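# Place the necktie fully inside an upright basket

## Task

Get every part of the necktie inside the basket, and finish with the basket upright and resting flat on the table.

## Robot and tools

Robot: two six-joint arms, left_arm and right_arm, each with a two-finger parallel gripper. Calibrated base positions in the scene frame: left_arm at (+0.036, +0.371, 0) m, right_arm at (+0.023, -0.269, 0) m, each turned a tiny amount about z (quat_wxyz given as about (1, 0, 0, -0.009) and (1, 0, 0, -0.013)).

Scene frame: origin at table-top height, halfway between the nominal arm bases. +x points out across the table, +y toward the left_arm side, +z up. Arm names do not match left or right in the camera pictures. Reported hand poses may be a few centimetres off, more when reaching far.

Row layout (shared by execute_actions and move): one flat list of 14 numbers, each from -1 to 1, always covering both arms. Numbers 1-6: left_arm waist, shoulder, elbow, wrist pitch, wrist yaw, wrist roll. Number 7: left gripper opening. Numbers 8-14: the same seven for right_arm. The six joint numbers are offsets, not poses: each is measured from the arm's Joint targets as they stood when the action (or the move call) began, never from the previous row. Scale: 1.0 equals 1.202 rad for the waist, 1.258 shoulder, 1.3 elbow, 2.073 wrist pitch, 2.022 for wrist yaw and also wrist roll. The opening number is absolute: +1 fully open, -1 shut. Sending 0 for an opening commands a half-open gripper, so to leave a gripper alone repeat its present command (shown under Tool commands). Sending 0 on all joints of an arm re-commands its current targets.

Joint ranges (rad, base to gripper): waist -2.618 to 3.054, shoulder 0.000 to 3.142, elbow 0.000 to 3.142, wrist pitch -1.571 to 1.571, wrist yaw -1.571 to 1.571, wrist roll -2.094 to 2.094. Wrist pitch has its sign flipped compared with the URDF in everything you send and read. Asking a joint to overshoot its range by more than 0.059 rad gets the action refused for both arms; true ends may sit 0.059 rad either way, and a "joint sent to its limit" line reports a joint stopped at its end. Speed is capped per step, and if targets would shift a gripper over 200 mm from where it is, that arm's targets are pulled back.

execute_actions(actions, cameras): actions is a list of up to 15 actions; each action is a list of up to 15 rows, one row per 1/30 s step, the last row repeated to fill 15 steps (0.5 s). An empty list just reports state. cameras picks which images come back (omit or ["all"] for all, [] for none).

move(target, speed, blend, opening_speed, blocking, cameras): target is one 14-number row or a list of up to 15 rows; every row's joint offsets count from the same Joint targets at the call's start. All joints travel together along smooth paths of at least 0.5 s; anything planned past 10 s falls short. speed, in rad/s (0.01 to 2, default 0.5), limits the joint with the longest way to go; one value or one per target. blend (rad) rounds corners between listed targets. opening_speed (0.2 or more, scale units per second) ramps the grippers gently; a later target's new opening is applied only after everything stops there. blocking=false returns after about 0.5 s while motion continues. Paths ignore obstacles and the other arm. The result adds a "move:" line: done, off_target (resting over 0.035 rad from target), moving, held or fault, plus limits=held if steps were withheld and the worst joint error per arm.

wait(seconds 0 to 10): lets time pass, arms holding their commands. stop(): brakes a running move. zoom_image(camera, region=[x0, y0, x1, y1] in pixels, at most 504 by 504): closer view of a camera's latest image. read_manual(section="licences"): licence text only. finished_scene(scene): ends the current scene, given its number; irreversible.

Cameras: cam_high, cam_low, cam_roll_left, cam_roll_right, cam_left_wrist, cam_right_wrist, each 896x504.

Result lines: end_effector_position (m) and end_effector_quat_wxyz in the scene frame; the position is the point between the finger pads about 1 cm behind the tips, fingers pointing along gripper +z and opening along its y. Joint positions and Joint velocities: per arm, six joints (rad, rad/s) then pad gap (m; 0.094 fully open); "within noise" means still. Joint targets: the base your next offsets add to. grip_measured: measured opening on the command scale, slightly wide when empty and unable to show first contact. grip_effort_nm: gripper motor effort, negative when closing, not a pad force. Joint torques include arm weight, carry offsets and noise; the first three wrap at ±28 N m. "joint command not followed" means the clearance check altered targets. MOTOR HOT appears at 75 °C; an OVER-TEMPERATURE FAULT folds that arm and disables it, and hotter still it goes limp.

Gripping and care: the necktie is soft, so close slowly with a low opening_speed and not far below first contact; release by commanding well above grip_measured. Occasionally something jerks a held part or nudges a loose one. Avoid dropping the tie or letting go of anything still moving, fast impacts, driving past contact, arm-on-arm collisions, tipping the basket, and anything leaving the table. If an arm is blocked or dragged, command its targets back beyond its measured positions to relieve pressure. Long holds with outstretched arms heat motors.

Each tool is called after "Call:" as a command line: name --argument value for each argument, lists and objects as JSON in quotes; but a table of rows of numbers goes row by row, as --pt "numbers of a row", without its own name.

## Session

Call:
execute_actions --actions '[]'

Scene clock: 0.00 s.
left_arm: end_effector_position=(+0.3107, -0.1151, +0.2620) grip_measured=+1.000 grip_effort_nm=n/a end_effector_quat_wxyz=(+0.242, +0.171, +0.896, -0.329) | right_arm: end_effector_position=(+0.4923, -0.5569, +0.1469) grip_measured=+1.000 grip_effort_nm=n/a end_effector_quat_wxyz=(+0.611, +0.436, +0.505, -0.426)
Joint positions: left_arm=[-1.019 2.002 2.039 0.767 0.066 -0.69 0.094] | right_arm=[-0.242 2.366 1.263 -1.325 1.043 -0.088 0.094]
Joint velocities: within noise
Joint torques (N m): no reading
Motor temperatures (°C): left_arm=[21 30 29 26 20 24 21] | right_arm=[24 25 27 25 25 23 21]
Heat: left arm: 30 °C; right arm: 27 °C.
Joint targets: left_arm=[-1.019 1.980 2.054 0.754 0.062 -0.685] | right_arm=[-0.242 2.356 1.270 -1.325 1.040 -0.089]
Tool commands: left_gripper/opening=+1.0 right_gripper/opening=+1.0

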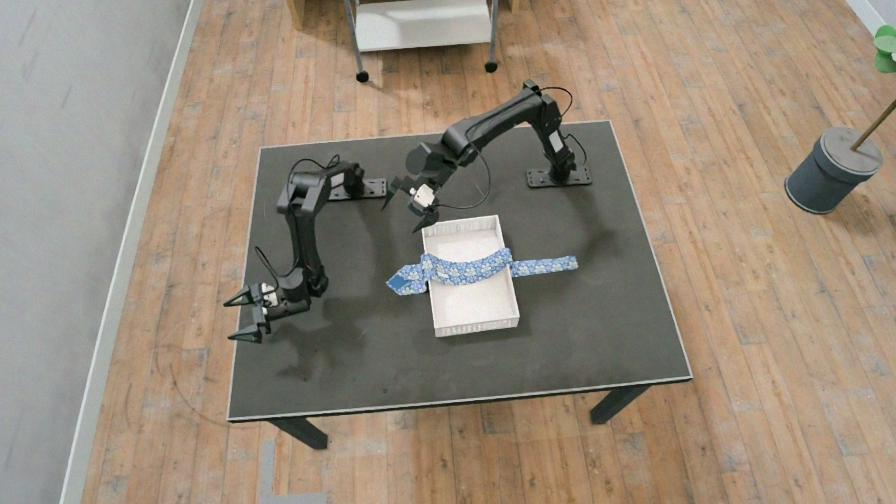

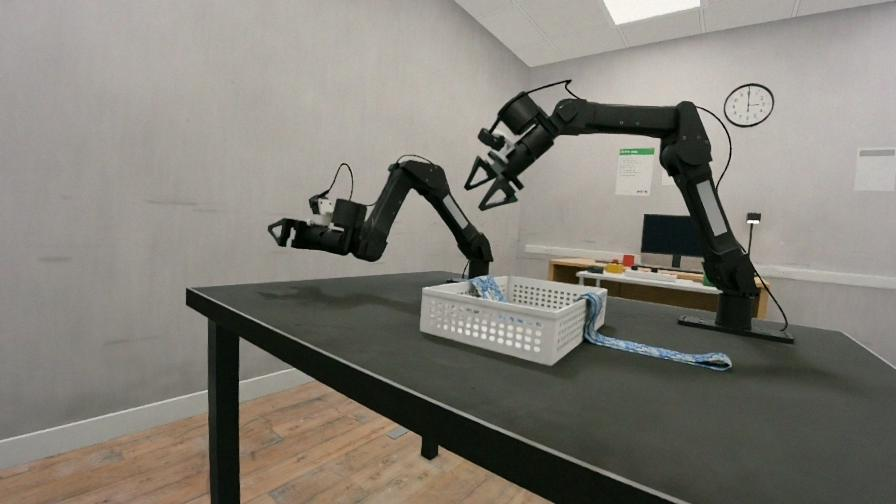

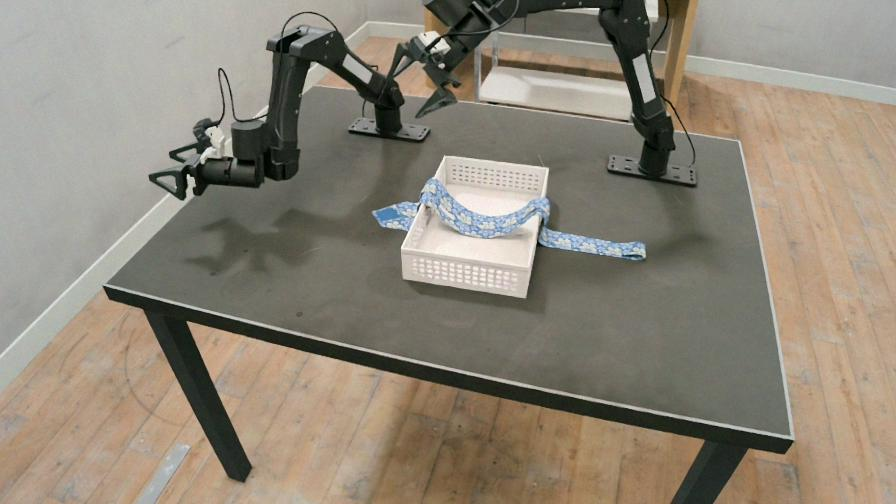

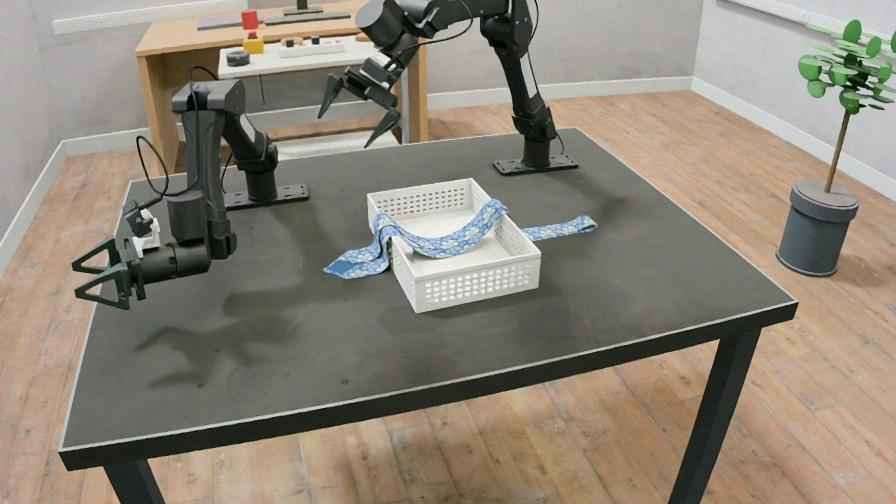

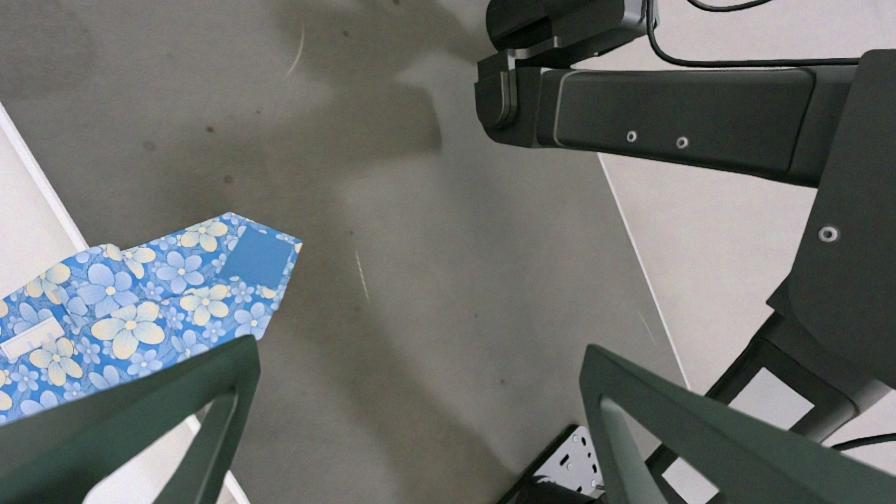

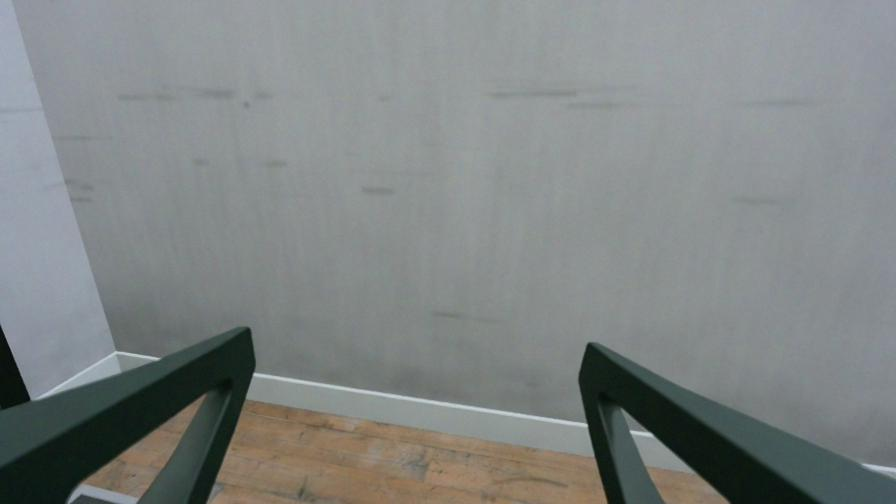

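Call:
move --target '[0.679,-0.147,-0.562,0.1665,-0.031,-0.477,1.0,0.522,-0.355,0.217,1.0,-0.514,0.888,1.0]' --speed 1.0 --cameras '["cam_high","cam_left_wrist","cam_right_wrist"]'

Call:
move --target '[0,0,0,0,0,0,1.0,0,0,0,0.225,0,0,1.0]' --speed 0.8

Scene clock: 17.60 s.
left_arm: end_effector_position=(+0.3577, +0.2969, +0.0596) grip_measured=+1.000 grip_effort_nm=-0.027 end_effector_quat_wxyz=(-0.010, -0.652, +0.758, -0.002) | right_arm: end_effector_position=(+0.4573, -0.1051, +0.0888) grip_measured=+1.000 grip_effort_nm=-0.017 end_effector_quat_wxyz=(+0.106, +0.609, +0.766, +0.174)
Joint positions: left_arm=[-0.201 1.835 1.332 1.077 0.017 -1.639 0.094] | right_arm=[0.387 1.95 1.521 0.731 0.003 1.704 0.094]
Joint velocities: within noise
Joint torques (N m): left_arm=[-0.12 -11.81 4.9 0.08 -0.14 -0.12] | right_arm=[-0.16 -14.9 10.19 -0.99 -0.02 0.03]
Motor temperatures (°C): left_arm=[21 36 32 28 20 24 21] | right_arm=[24 36 29 26 25 23 21]
Heat: left arm: 36 °C; right arm: 36 °C.
Joint targets: left_arm=[-0.203 1.795 1.324 1.099 -0.001 -1.650] | right_arm=[0.386 1.910 1.552 0.748 0.000 1.707]
move: off_target (left_arm, right_arm); left_arm: the shoulder is farthest, 0.040 rad from its target; right_arm: the shoulder is farthest, 0.040 rad from its target
Images, in order (width x height): cam_high 896x504, cam_left_wrist 896x504, cam_right_wrist 896x504.

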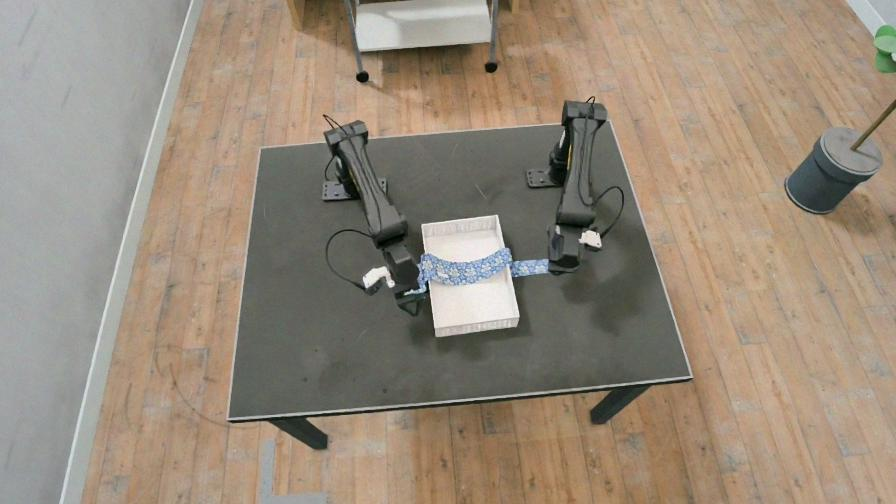

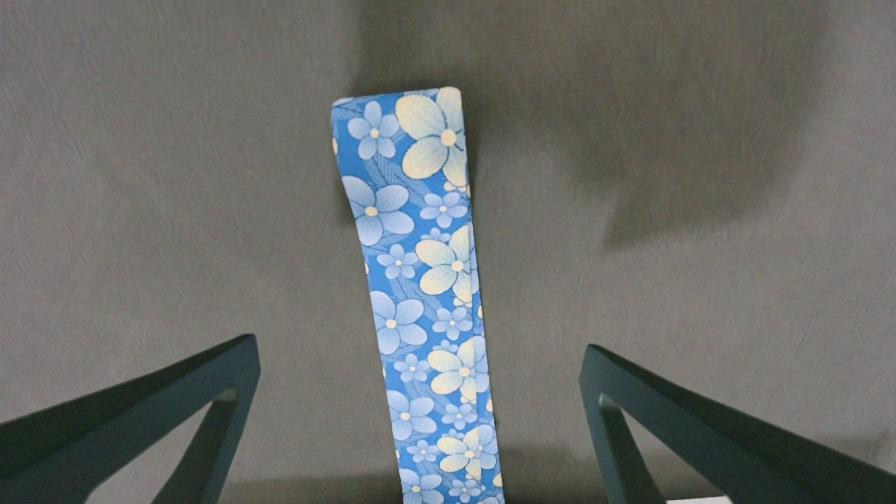

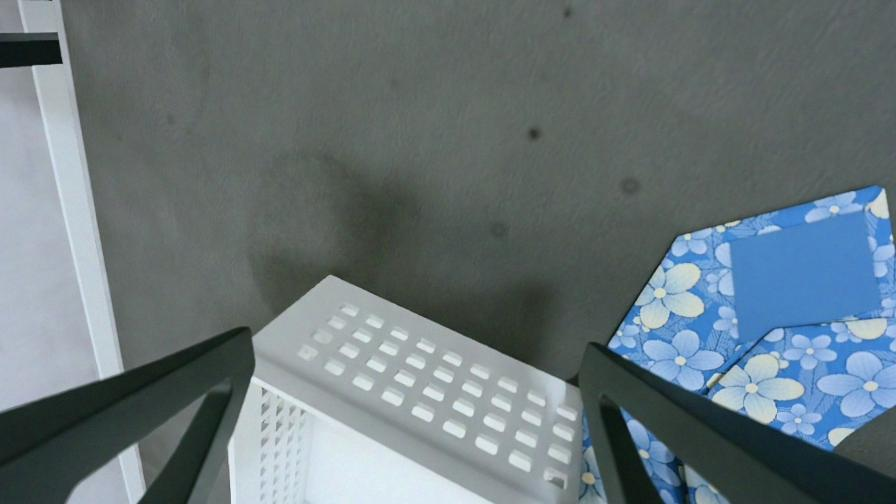

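Scene clock: 19.00 s.
left_arm: end_effector_position=(+0.3577, +0.2969, +0.0596) grip_measured=+1.000 grip_effort_nm=-0.027 end_effector_quat_wxyz=(-0.010, -0.652, +0.758, -0.002) | right_arm: end_effector_position=(+0.3518, -0.1447, +0.0685) grip_measured=+1.000 grip_effort_nm=-0.022 end_effector_quat_wxyz=(-0.013, +0.622, +0.782, -0.024)
Joint positions: left_arm=[-0.201 1.835 1.332 1.077 0.017 -1.64 0.094] | right_arm=[0.387 1.95 1.521 1.196 0.003 1.704 0.094]
Joint velocities: within noise
Joint torques (N m): left_arm=[-0.08 -11.84 4.9 0.08 -0.14 -0.12] | right_arm=[-0.14 -14.06 9.4 -0.06 -0.01 0.02]
Motor temperatures (°C): left_arm=[21 36 32 28 20 24 21] | right_arm=[24 36 30 26 25 23 21]
Heat: left arm: 36 °C; right arm: 36 °C.
Joint targets: left_arm=[-0.203 1.795 1.324 1.099 -0.001 -1.650] | right_arm=[0.386 1.910 1.552 1.215 0.001 1.707]
move: off_target (left_arm, right_arm); left_arm: the shoulder is farthest, 0.040 rad from its target; right_arm: the shoulder is farthest, 0.040 rad from its target

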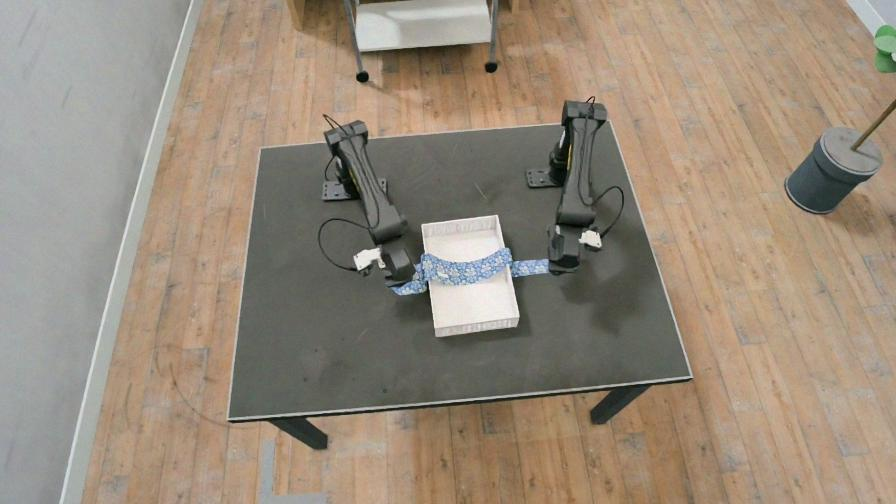

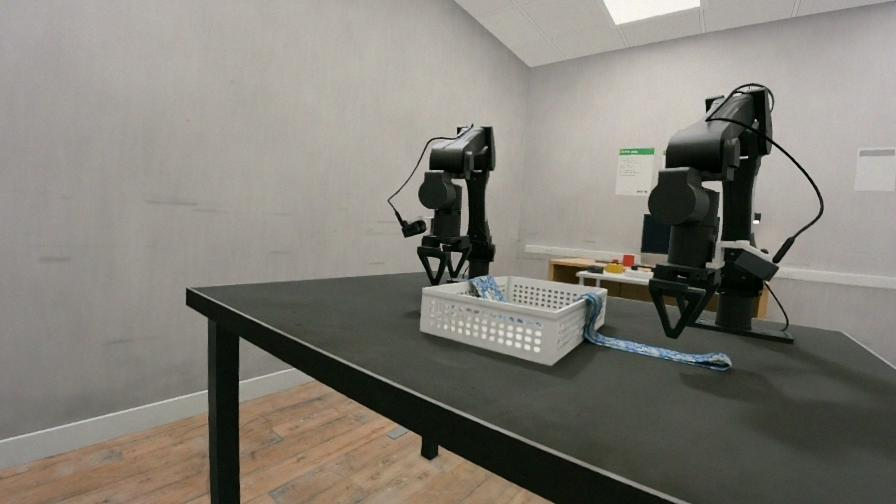

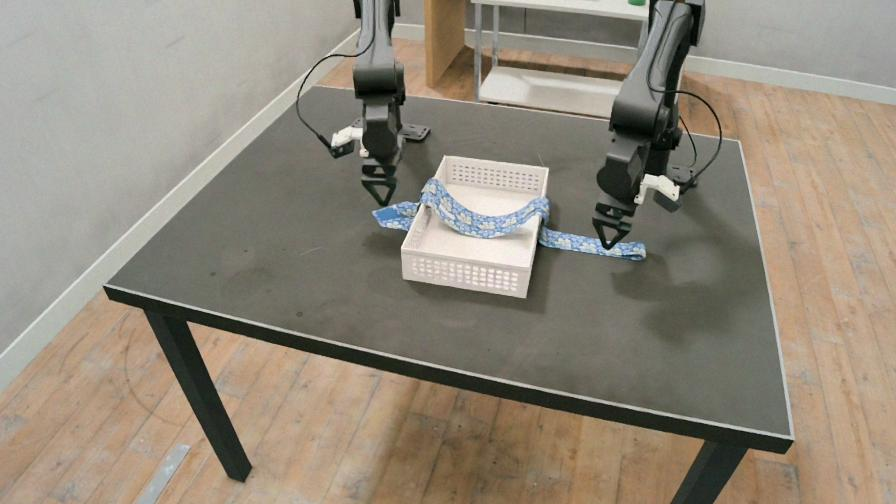

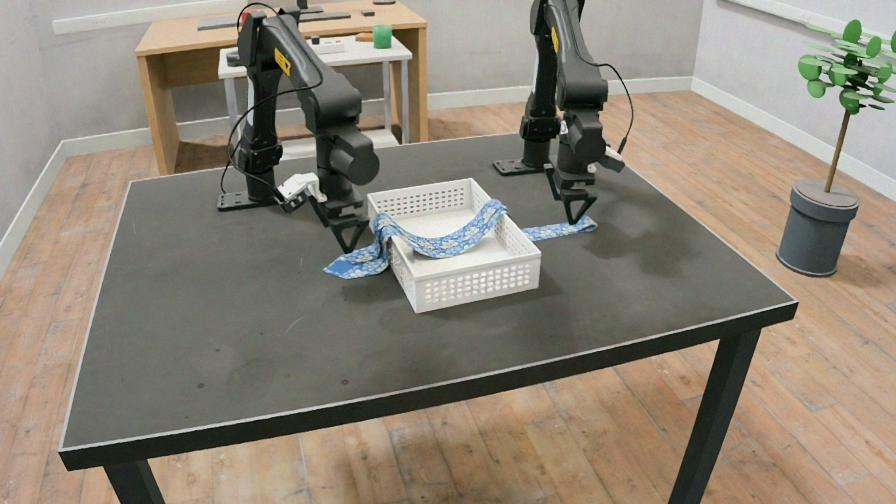

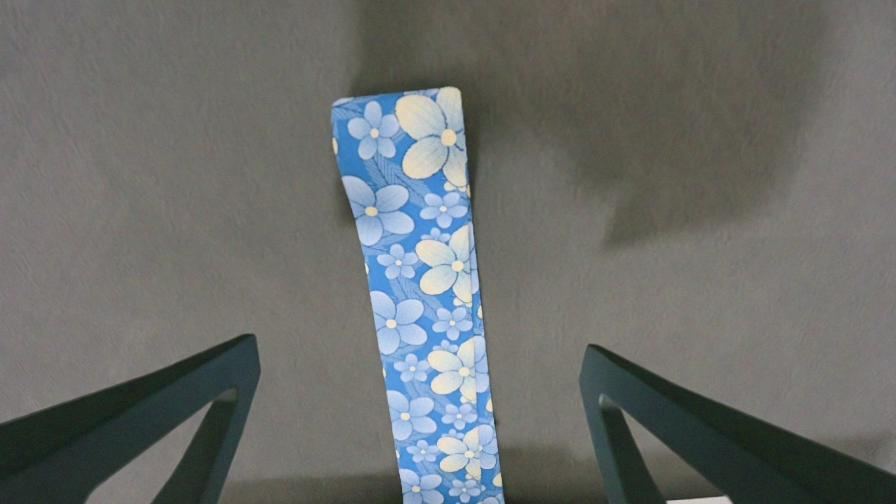

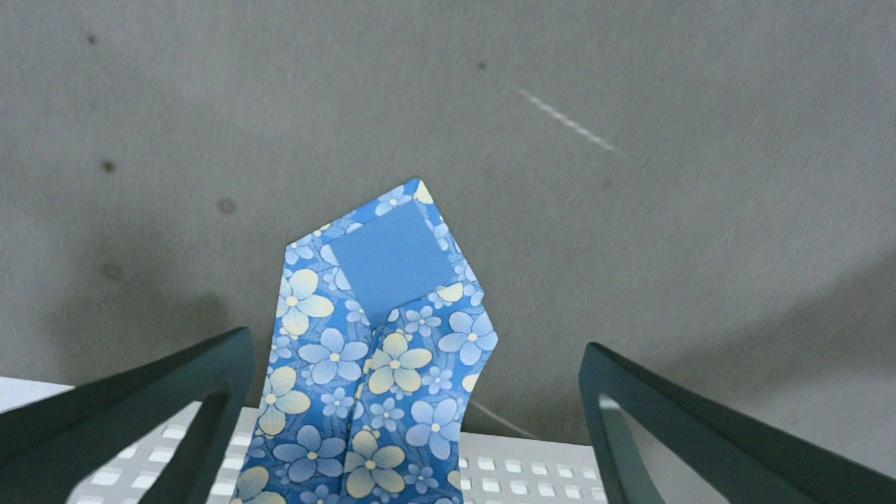

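Call:
move --target '[-0.004,0.0747,-0.084,-0.093,0,0,1.0,-0.012,0.0715,-0.1454,-0.128,0,0.1385,1.0]' --speed 0.25 --cameras '["cam_low","cam_left_wrist","cam_right_wrist"]'

Scene clock: 30.57 s.
left_arm: end_effector_position=(+0.3580, +0.2969, +0.0201) grip_measured=+1.000 grip_effort_nm=-0.037 end_effector_quat_wxyz=(-0.008, -0.652, +0.758, -0.004) | right_arm: end_effector_position=(+0.3642, -0.1434, +0.0232) grip_measured=+1.000 grip_effort_nm=-0.017 end_effector_quat_wxyz=(+0.004, +0.727, +0.686, +0.006)
Joint positions: left_arm=[-0.201 1.88 1.225 0.919 0.017 -1.64 0.094] | right_arm=[0.378 1.978 1.375 0.953 0.002 1.981 0.094]
Joint velocities: within noise
Joint torques (N m): left_arm=[-0.51 -7.86 4.45 -0.24 -0.13 -0.12] | right_arm=[-0.69 -8.84 5.33 -0.43 -0.03 0.07]
Motor temperatures (°C): left_arm=[21 37 31 27 20 24 21] | right_arm=[24 35 31 25 25 23 21]
Heat: left arm: 37 °C; right arm: 35 °C.
Joint targets: left_arm=[-0.208 1.889 1.214 0.906 -0.001 -1.649] | right_arm=[0.372 1.999 1.362 0.949 0.000 1.987]
move: done
Images, in order (width x height): cam_low 896x504, cam_left_wrist 896x504, cam_right_wrist 896x504.

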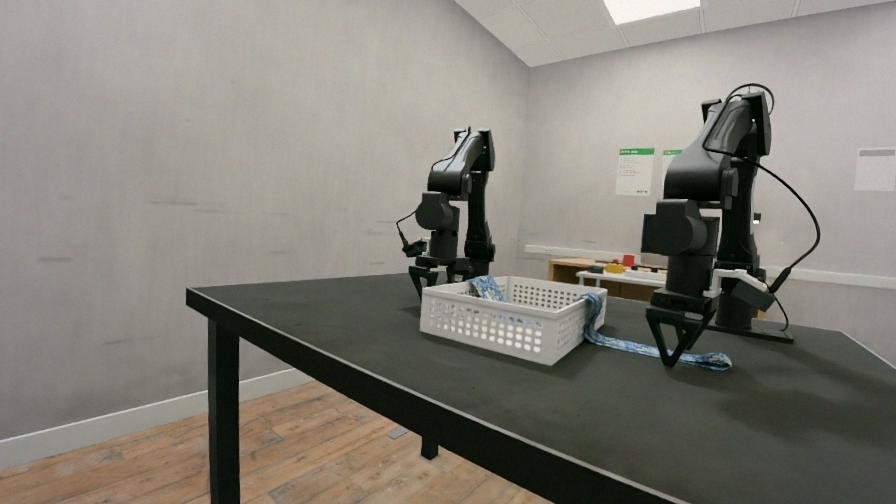

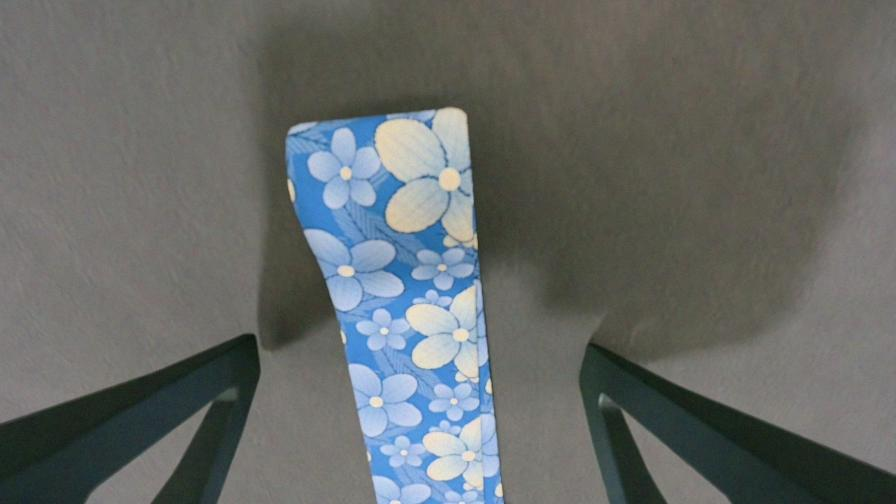

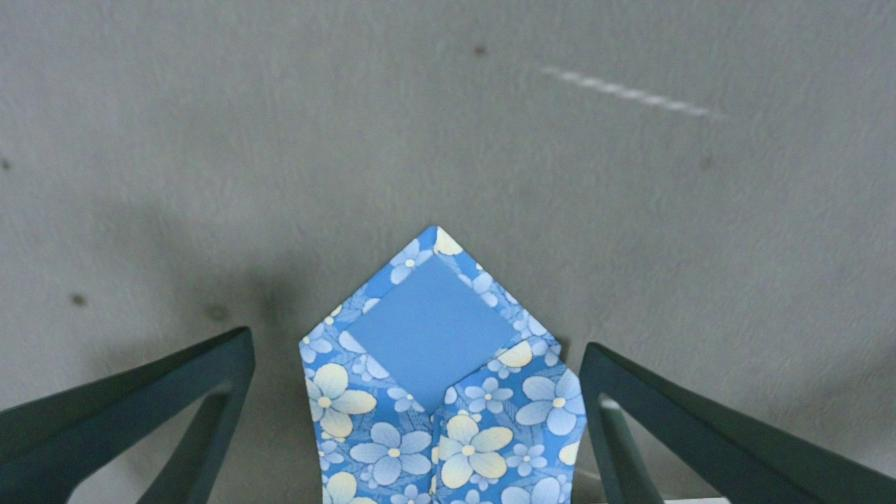

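Call:
move --pt "0 0.0 0 0 0 0 1.0 0 0.009 -0.0155 -0.012 0 0 1.0" --pt "0 0 0 0 0 0 -1.0 0 0.009 -0.0155 -0.012 0 0 -1.0" --speed 0.15 --opening_speed 1.2 --cameras '["cam_roll_right","cam_left_wrist","cam_right_wrist"]'

Scene clock: 35.70 s.
left_arm: end_effector_position=(+0.3588, +0.2967, +0.0201) grip_measured=-0.949 grip_effort_nm=-1.057 end_effector_quat_wxyz=(-0.007, -0.652, +0.758, -0.005) | right_arm: end_effector_position=(+0.3639, -0.1420, +0.0166) grip_measured=-0.918 grip_effort_nm=-1.038 end_effector_quat_wxyz=(+0.001, +0.728, +0.686, +0.009)
Joint positions: left_arm=[-0.201 1.88 1.225 0.916 0.017 -1.64 0.002] | right_arm=[0.378 1.985 1.358 0.926 -0.006 1.982 0.004]
Joint velocities: within noise
Joint torques (N m): left_arm=[-0.51 -7.86 4.45 -0.24 -0.14 -0.12] | right_arm=[-0.75 -8.49 5.12 -0.43 0.06 0.05]
Motor temperatures (°C): left_arm=[21 37 31 27 20 24 21] | right_arm=[24 34 31 25 25 23 21]
Heat: left arm: 37 °C; right arm: 34 °C.
Joint targets: left_arm=[-0.208 1.889 1.214 0.906 -0.001 -1.650] | right_arm=[0.372 2.011 1.343 0.925 0.001 1.987]
move: done
Images, in order (width x height): cam_roll_right 896x504, cam_left_wrist 896x504, cam_right_wrist 896x504.

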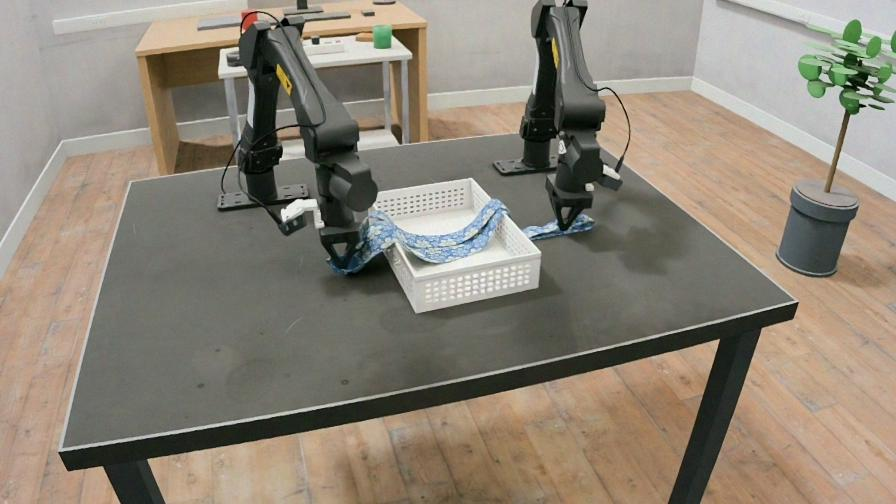

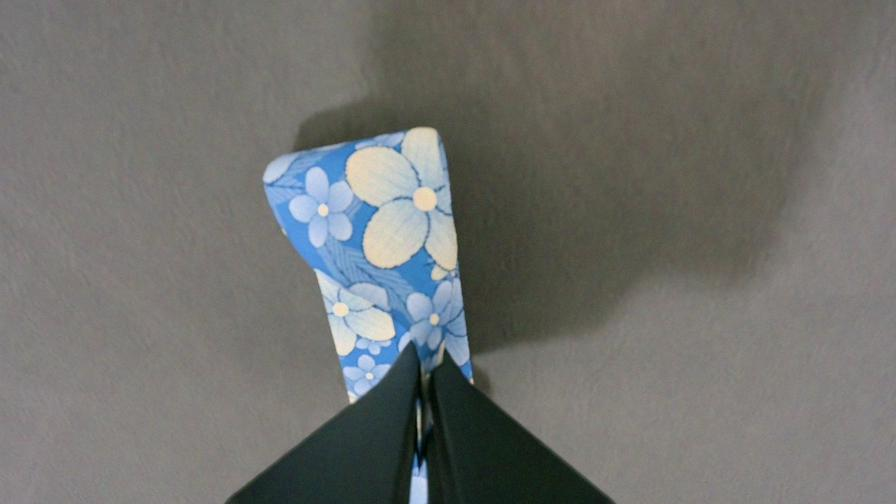

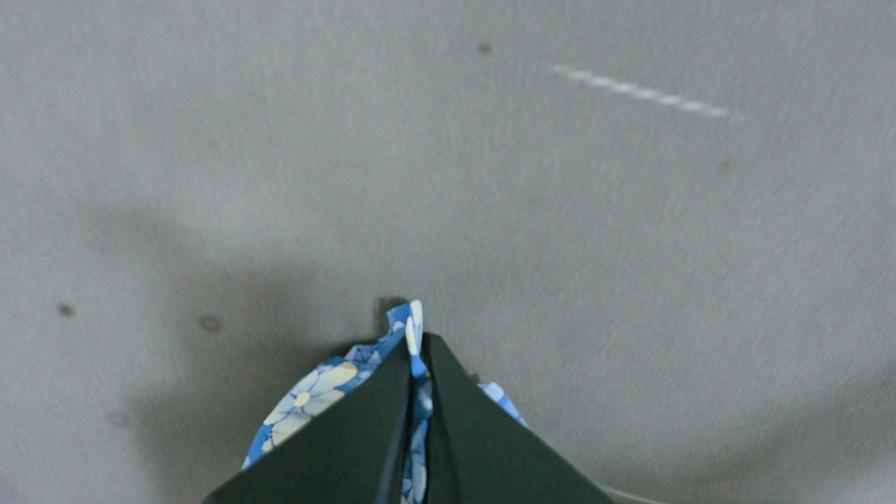

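Call:
zoom_image --camera "cam_left_wrist" --region '[320, 250, 560, 504]'

Scaled by 1.984 from the camera's 896x504 image, which has a finer 1280x720 frame.

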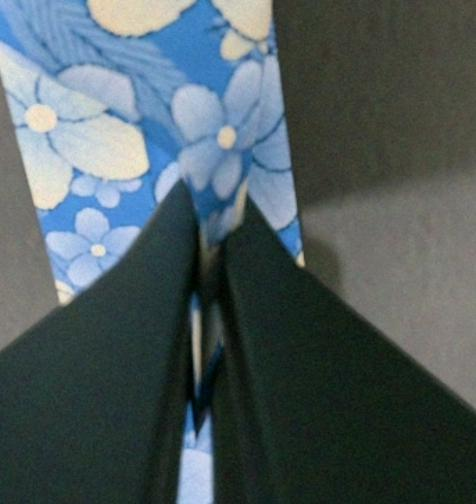

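Call:
move --target '[-0.029,-0.06,0.165,0.135,0,0,-1.0,0,0,0,0,0,0,-1.0]' --speed 0.35 --cameras '["cam_low","cam_left_wrist"]'

Scene clock: 39.80 s.
left_arm: end_effector_position=(+0.3543, +0.2854, +0.0730) grip_measured=-0.949 grip_effort_nm=-1.062 end_effector_quat_wxyz=(-0.018, -0.638, +0.769, +0.010) | right_arm: end_effector_position=(+0.3639, -0.1420, +0.0166) grip_measured=-0.919 grip_effort_nm=-1.043 end_effector_quat_wxyz=(+0.001, +0.728, +0.686, +0.009)
Joint positions: left_arm=[-0.238 1.846 1.401 1.162 0.017 -1.64 0.002] | right_arm=[0.378 1.985 1.358 0.926 -0.006 1.982 0.004]
Joint velocities: within noise
Joint torques (N m): left_arm=[-0.38 -11.36 7.9 0.13 -0.14 -0.12] | right_arm=[-0.66 -8.44 5.07 -0.42 0.05 0.04]
Motor temperatures (°C): left_arm=[21 37 31 26 20 24 22] | right_arm=[24 33 30 25 25 23 21]
Heat: left arm: 37 °C; right arm: 33 °C.
Joint targets: left_arm=[-0.243 1.814 1.429 1.186 -0.001 -1.650] | right_arm=[0.372 2.011 1.343 0.925 0.001 1.987]
move: done
Images, in order (width x height): cam_low 896x504, cam_left_wrist 896x504.

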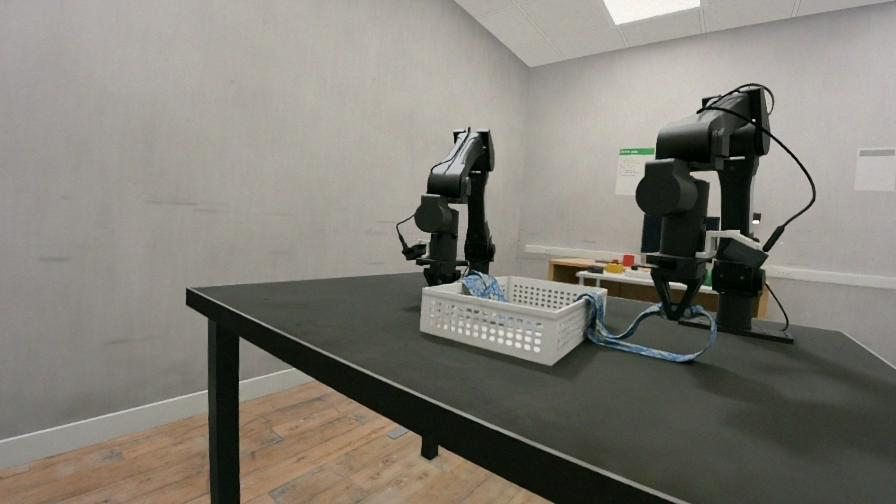

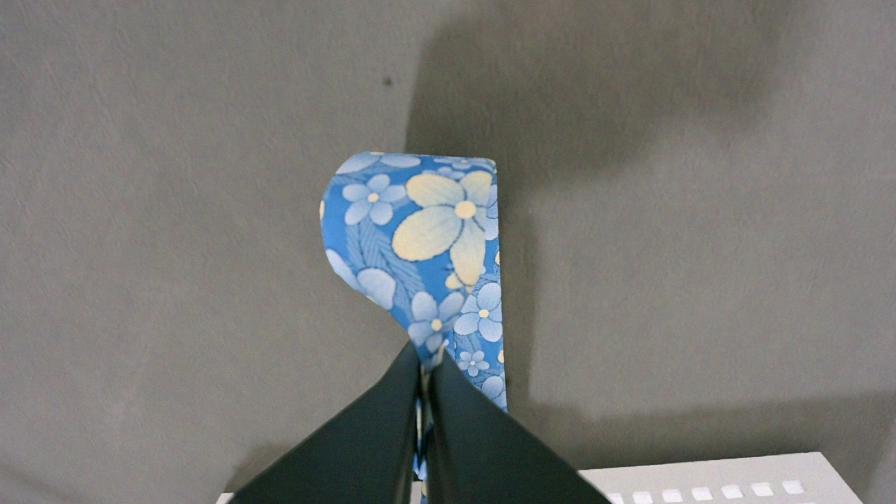

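Call:
zoom_image --camera "cam_low" --region '[540, 230, 760, 400]'

Scaled by 2.291 from the camera's 896x504 image, which has a finer 1280x720 frame.

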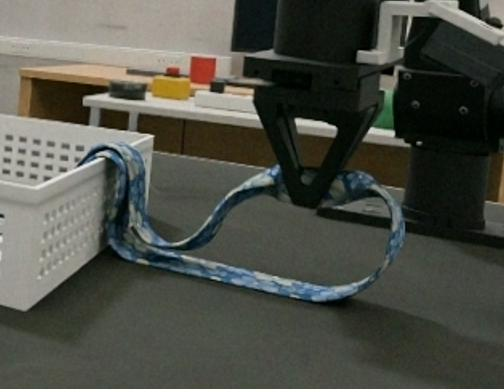

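Call:
move --pt "-0.189 -0.257 0.0897 -0.0405 0 0 -1.0 0 0 0 0 0 0 -1.0" --pt "-0.485 -0.1148 0.359 -0.2526 0 0 -1.0 0 0 0 0 0 0 -1.0" --speed 0.45 --blend 0.15

Scene clock: 53.03 s.
left_arm: end_effector_position=(+0.3605, +0.0014, +0.3687) grip_measured=-0.948 grip_effort_nm=-1.057 end_effector_quat_wxyz=(+0.156, -0.332, +0.794, -0.486) | right_arm: end_effector_position=(+0.3639, -0.1420, +0.0166) grip_measured=-0.919 grip_effort_nm=-1.043 end_effector_quat_wxyz=(+0.001, +0.728, +0.686, +0.009)
Joint positions: left_arm=[-0.829 1.664 1.86 0.695 0.014 -1.647 0.002] | right_arm=[0.378 1.985 1.358 0.926 -0.006 1.982 0.004]
Joint velocities: within noise
Joint torques (N m): left_arm=[0.35 -7.58 9.51 -1.76 -0.12 -0.04] | right_arm=[-0.66 -8.53 5.05 -0.43 0.04 0.05]
Motor temperatures (°C): left_arm=[21 39 32 26 20 24 22] | right_arm=[24 33 30 25 25 23 22]
Heat: left arm: 39 °C; right arm: 33 °C.
Joint targets: left_arm=[-0.826 1.669 1.895 0.663 -0.001 -1.650] | right_arm=[0.372 2.011 1.343 0.925 0.001 1.987]
move: off_target (left_arm); left_arm: the elbow is farthest, 0.036 rad from its target

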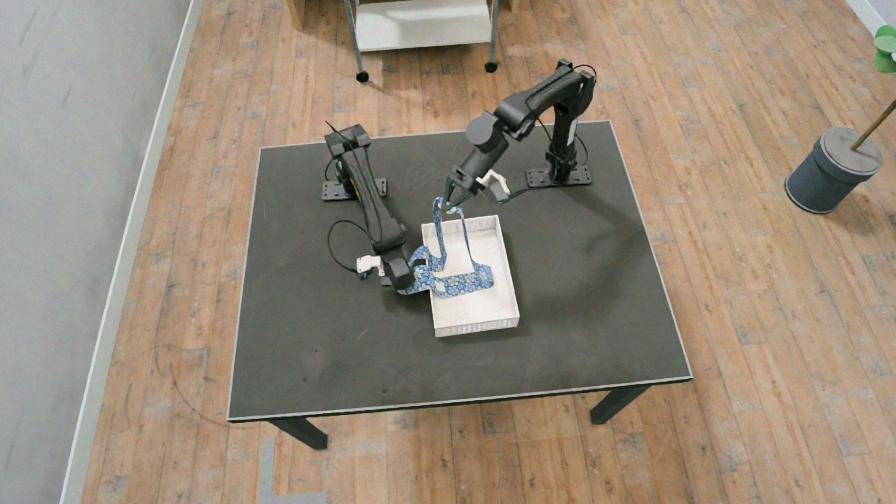

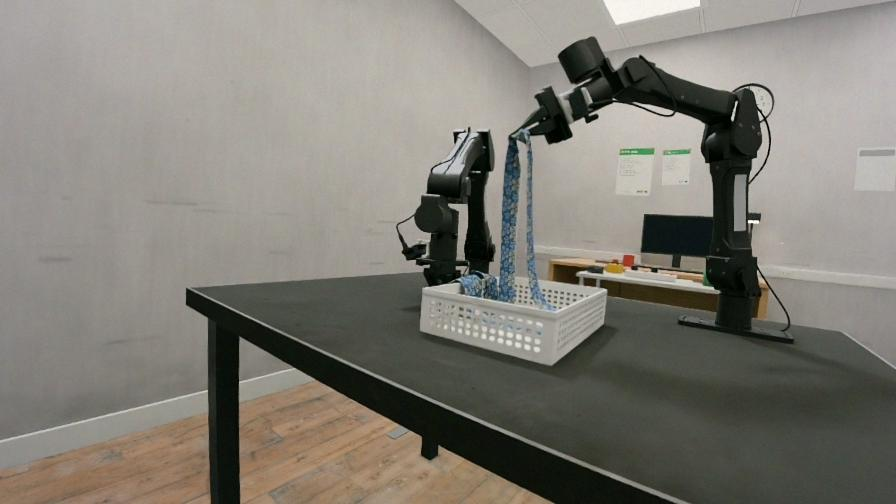

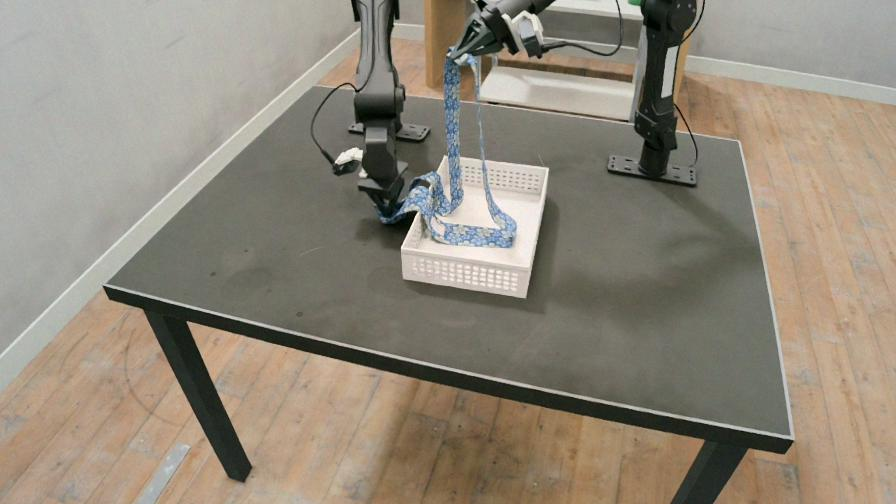

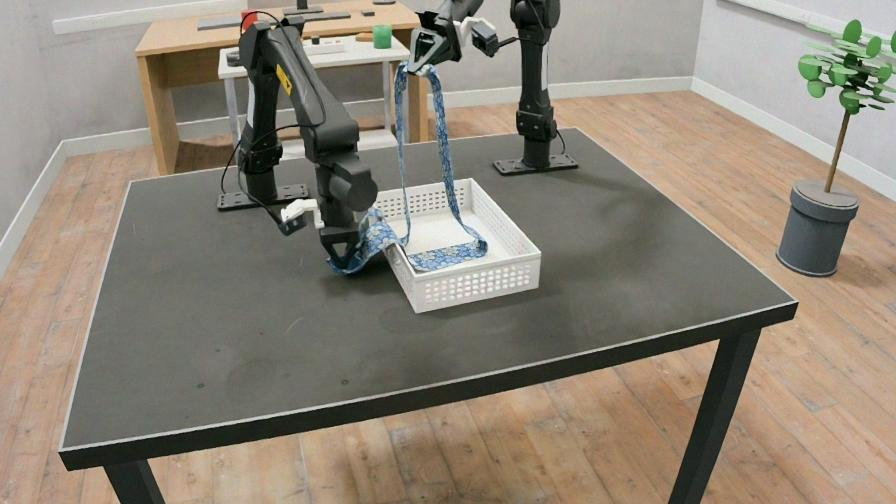

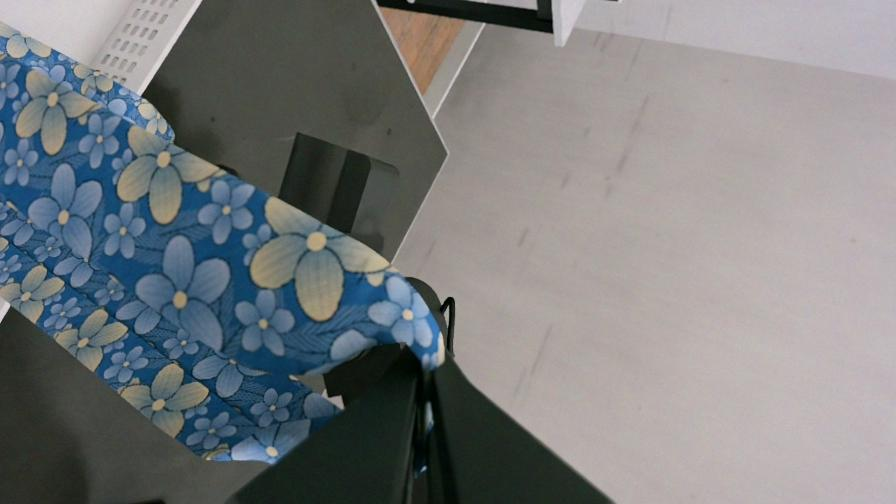

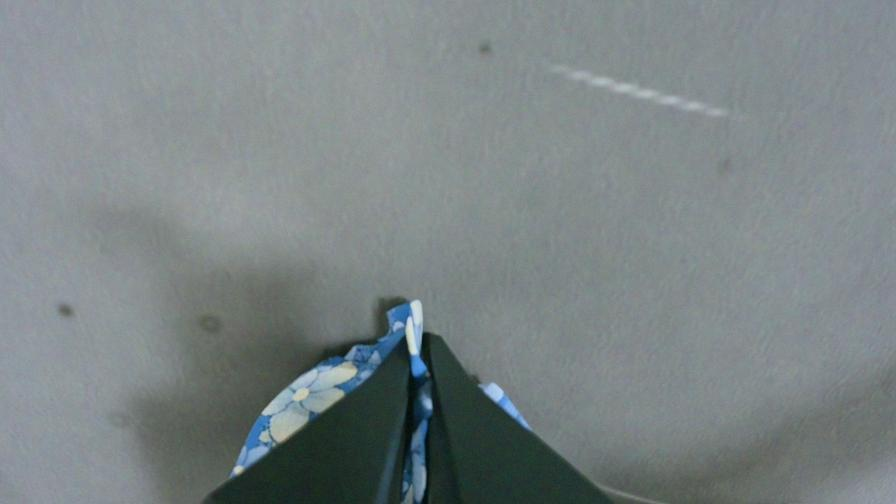

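Call:
zoom_image --camera "cam_roll_left" --region '[350, 130, 560, 300]'

Call:
zoom_image --camera "cam_high" --region '[380, 190, 530, 340]'

Call:
zoom_image --camera "cam_roll_right" --region '[300, 150, 560, 320]'

Scaled by 2.400 from the camera's 896x504 image, which has a finer 1280x720 frame.

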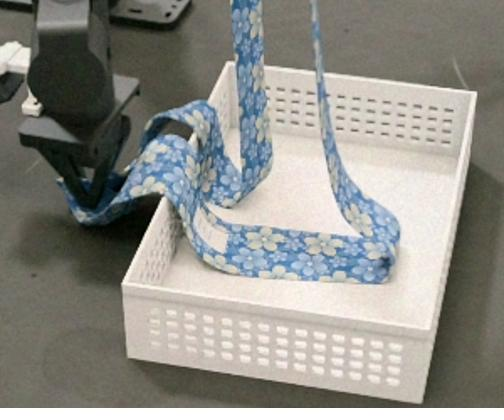

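Scaled by 3.360 from the camera's 896x504 image, which has a finer 1280x720 frame.

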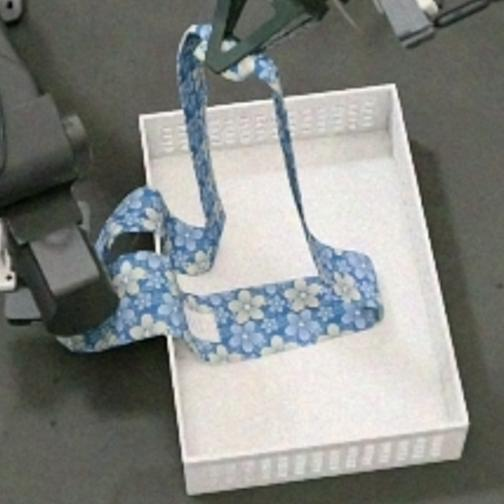

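Scaled by 1.938 from the camera's 896x504 image, which has a finer 1280x720 frame.

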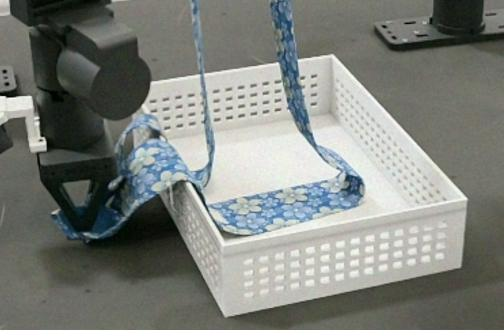

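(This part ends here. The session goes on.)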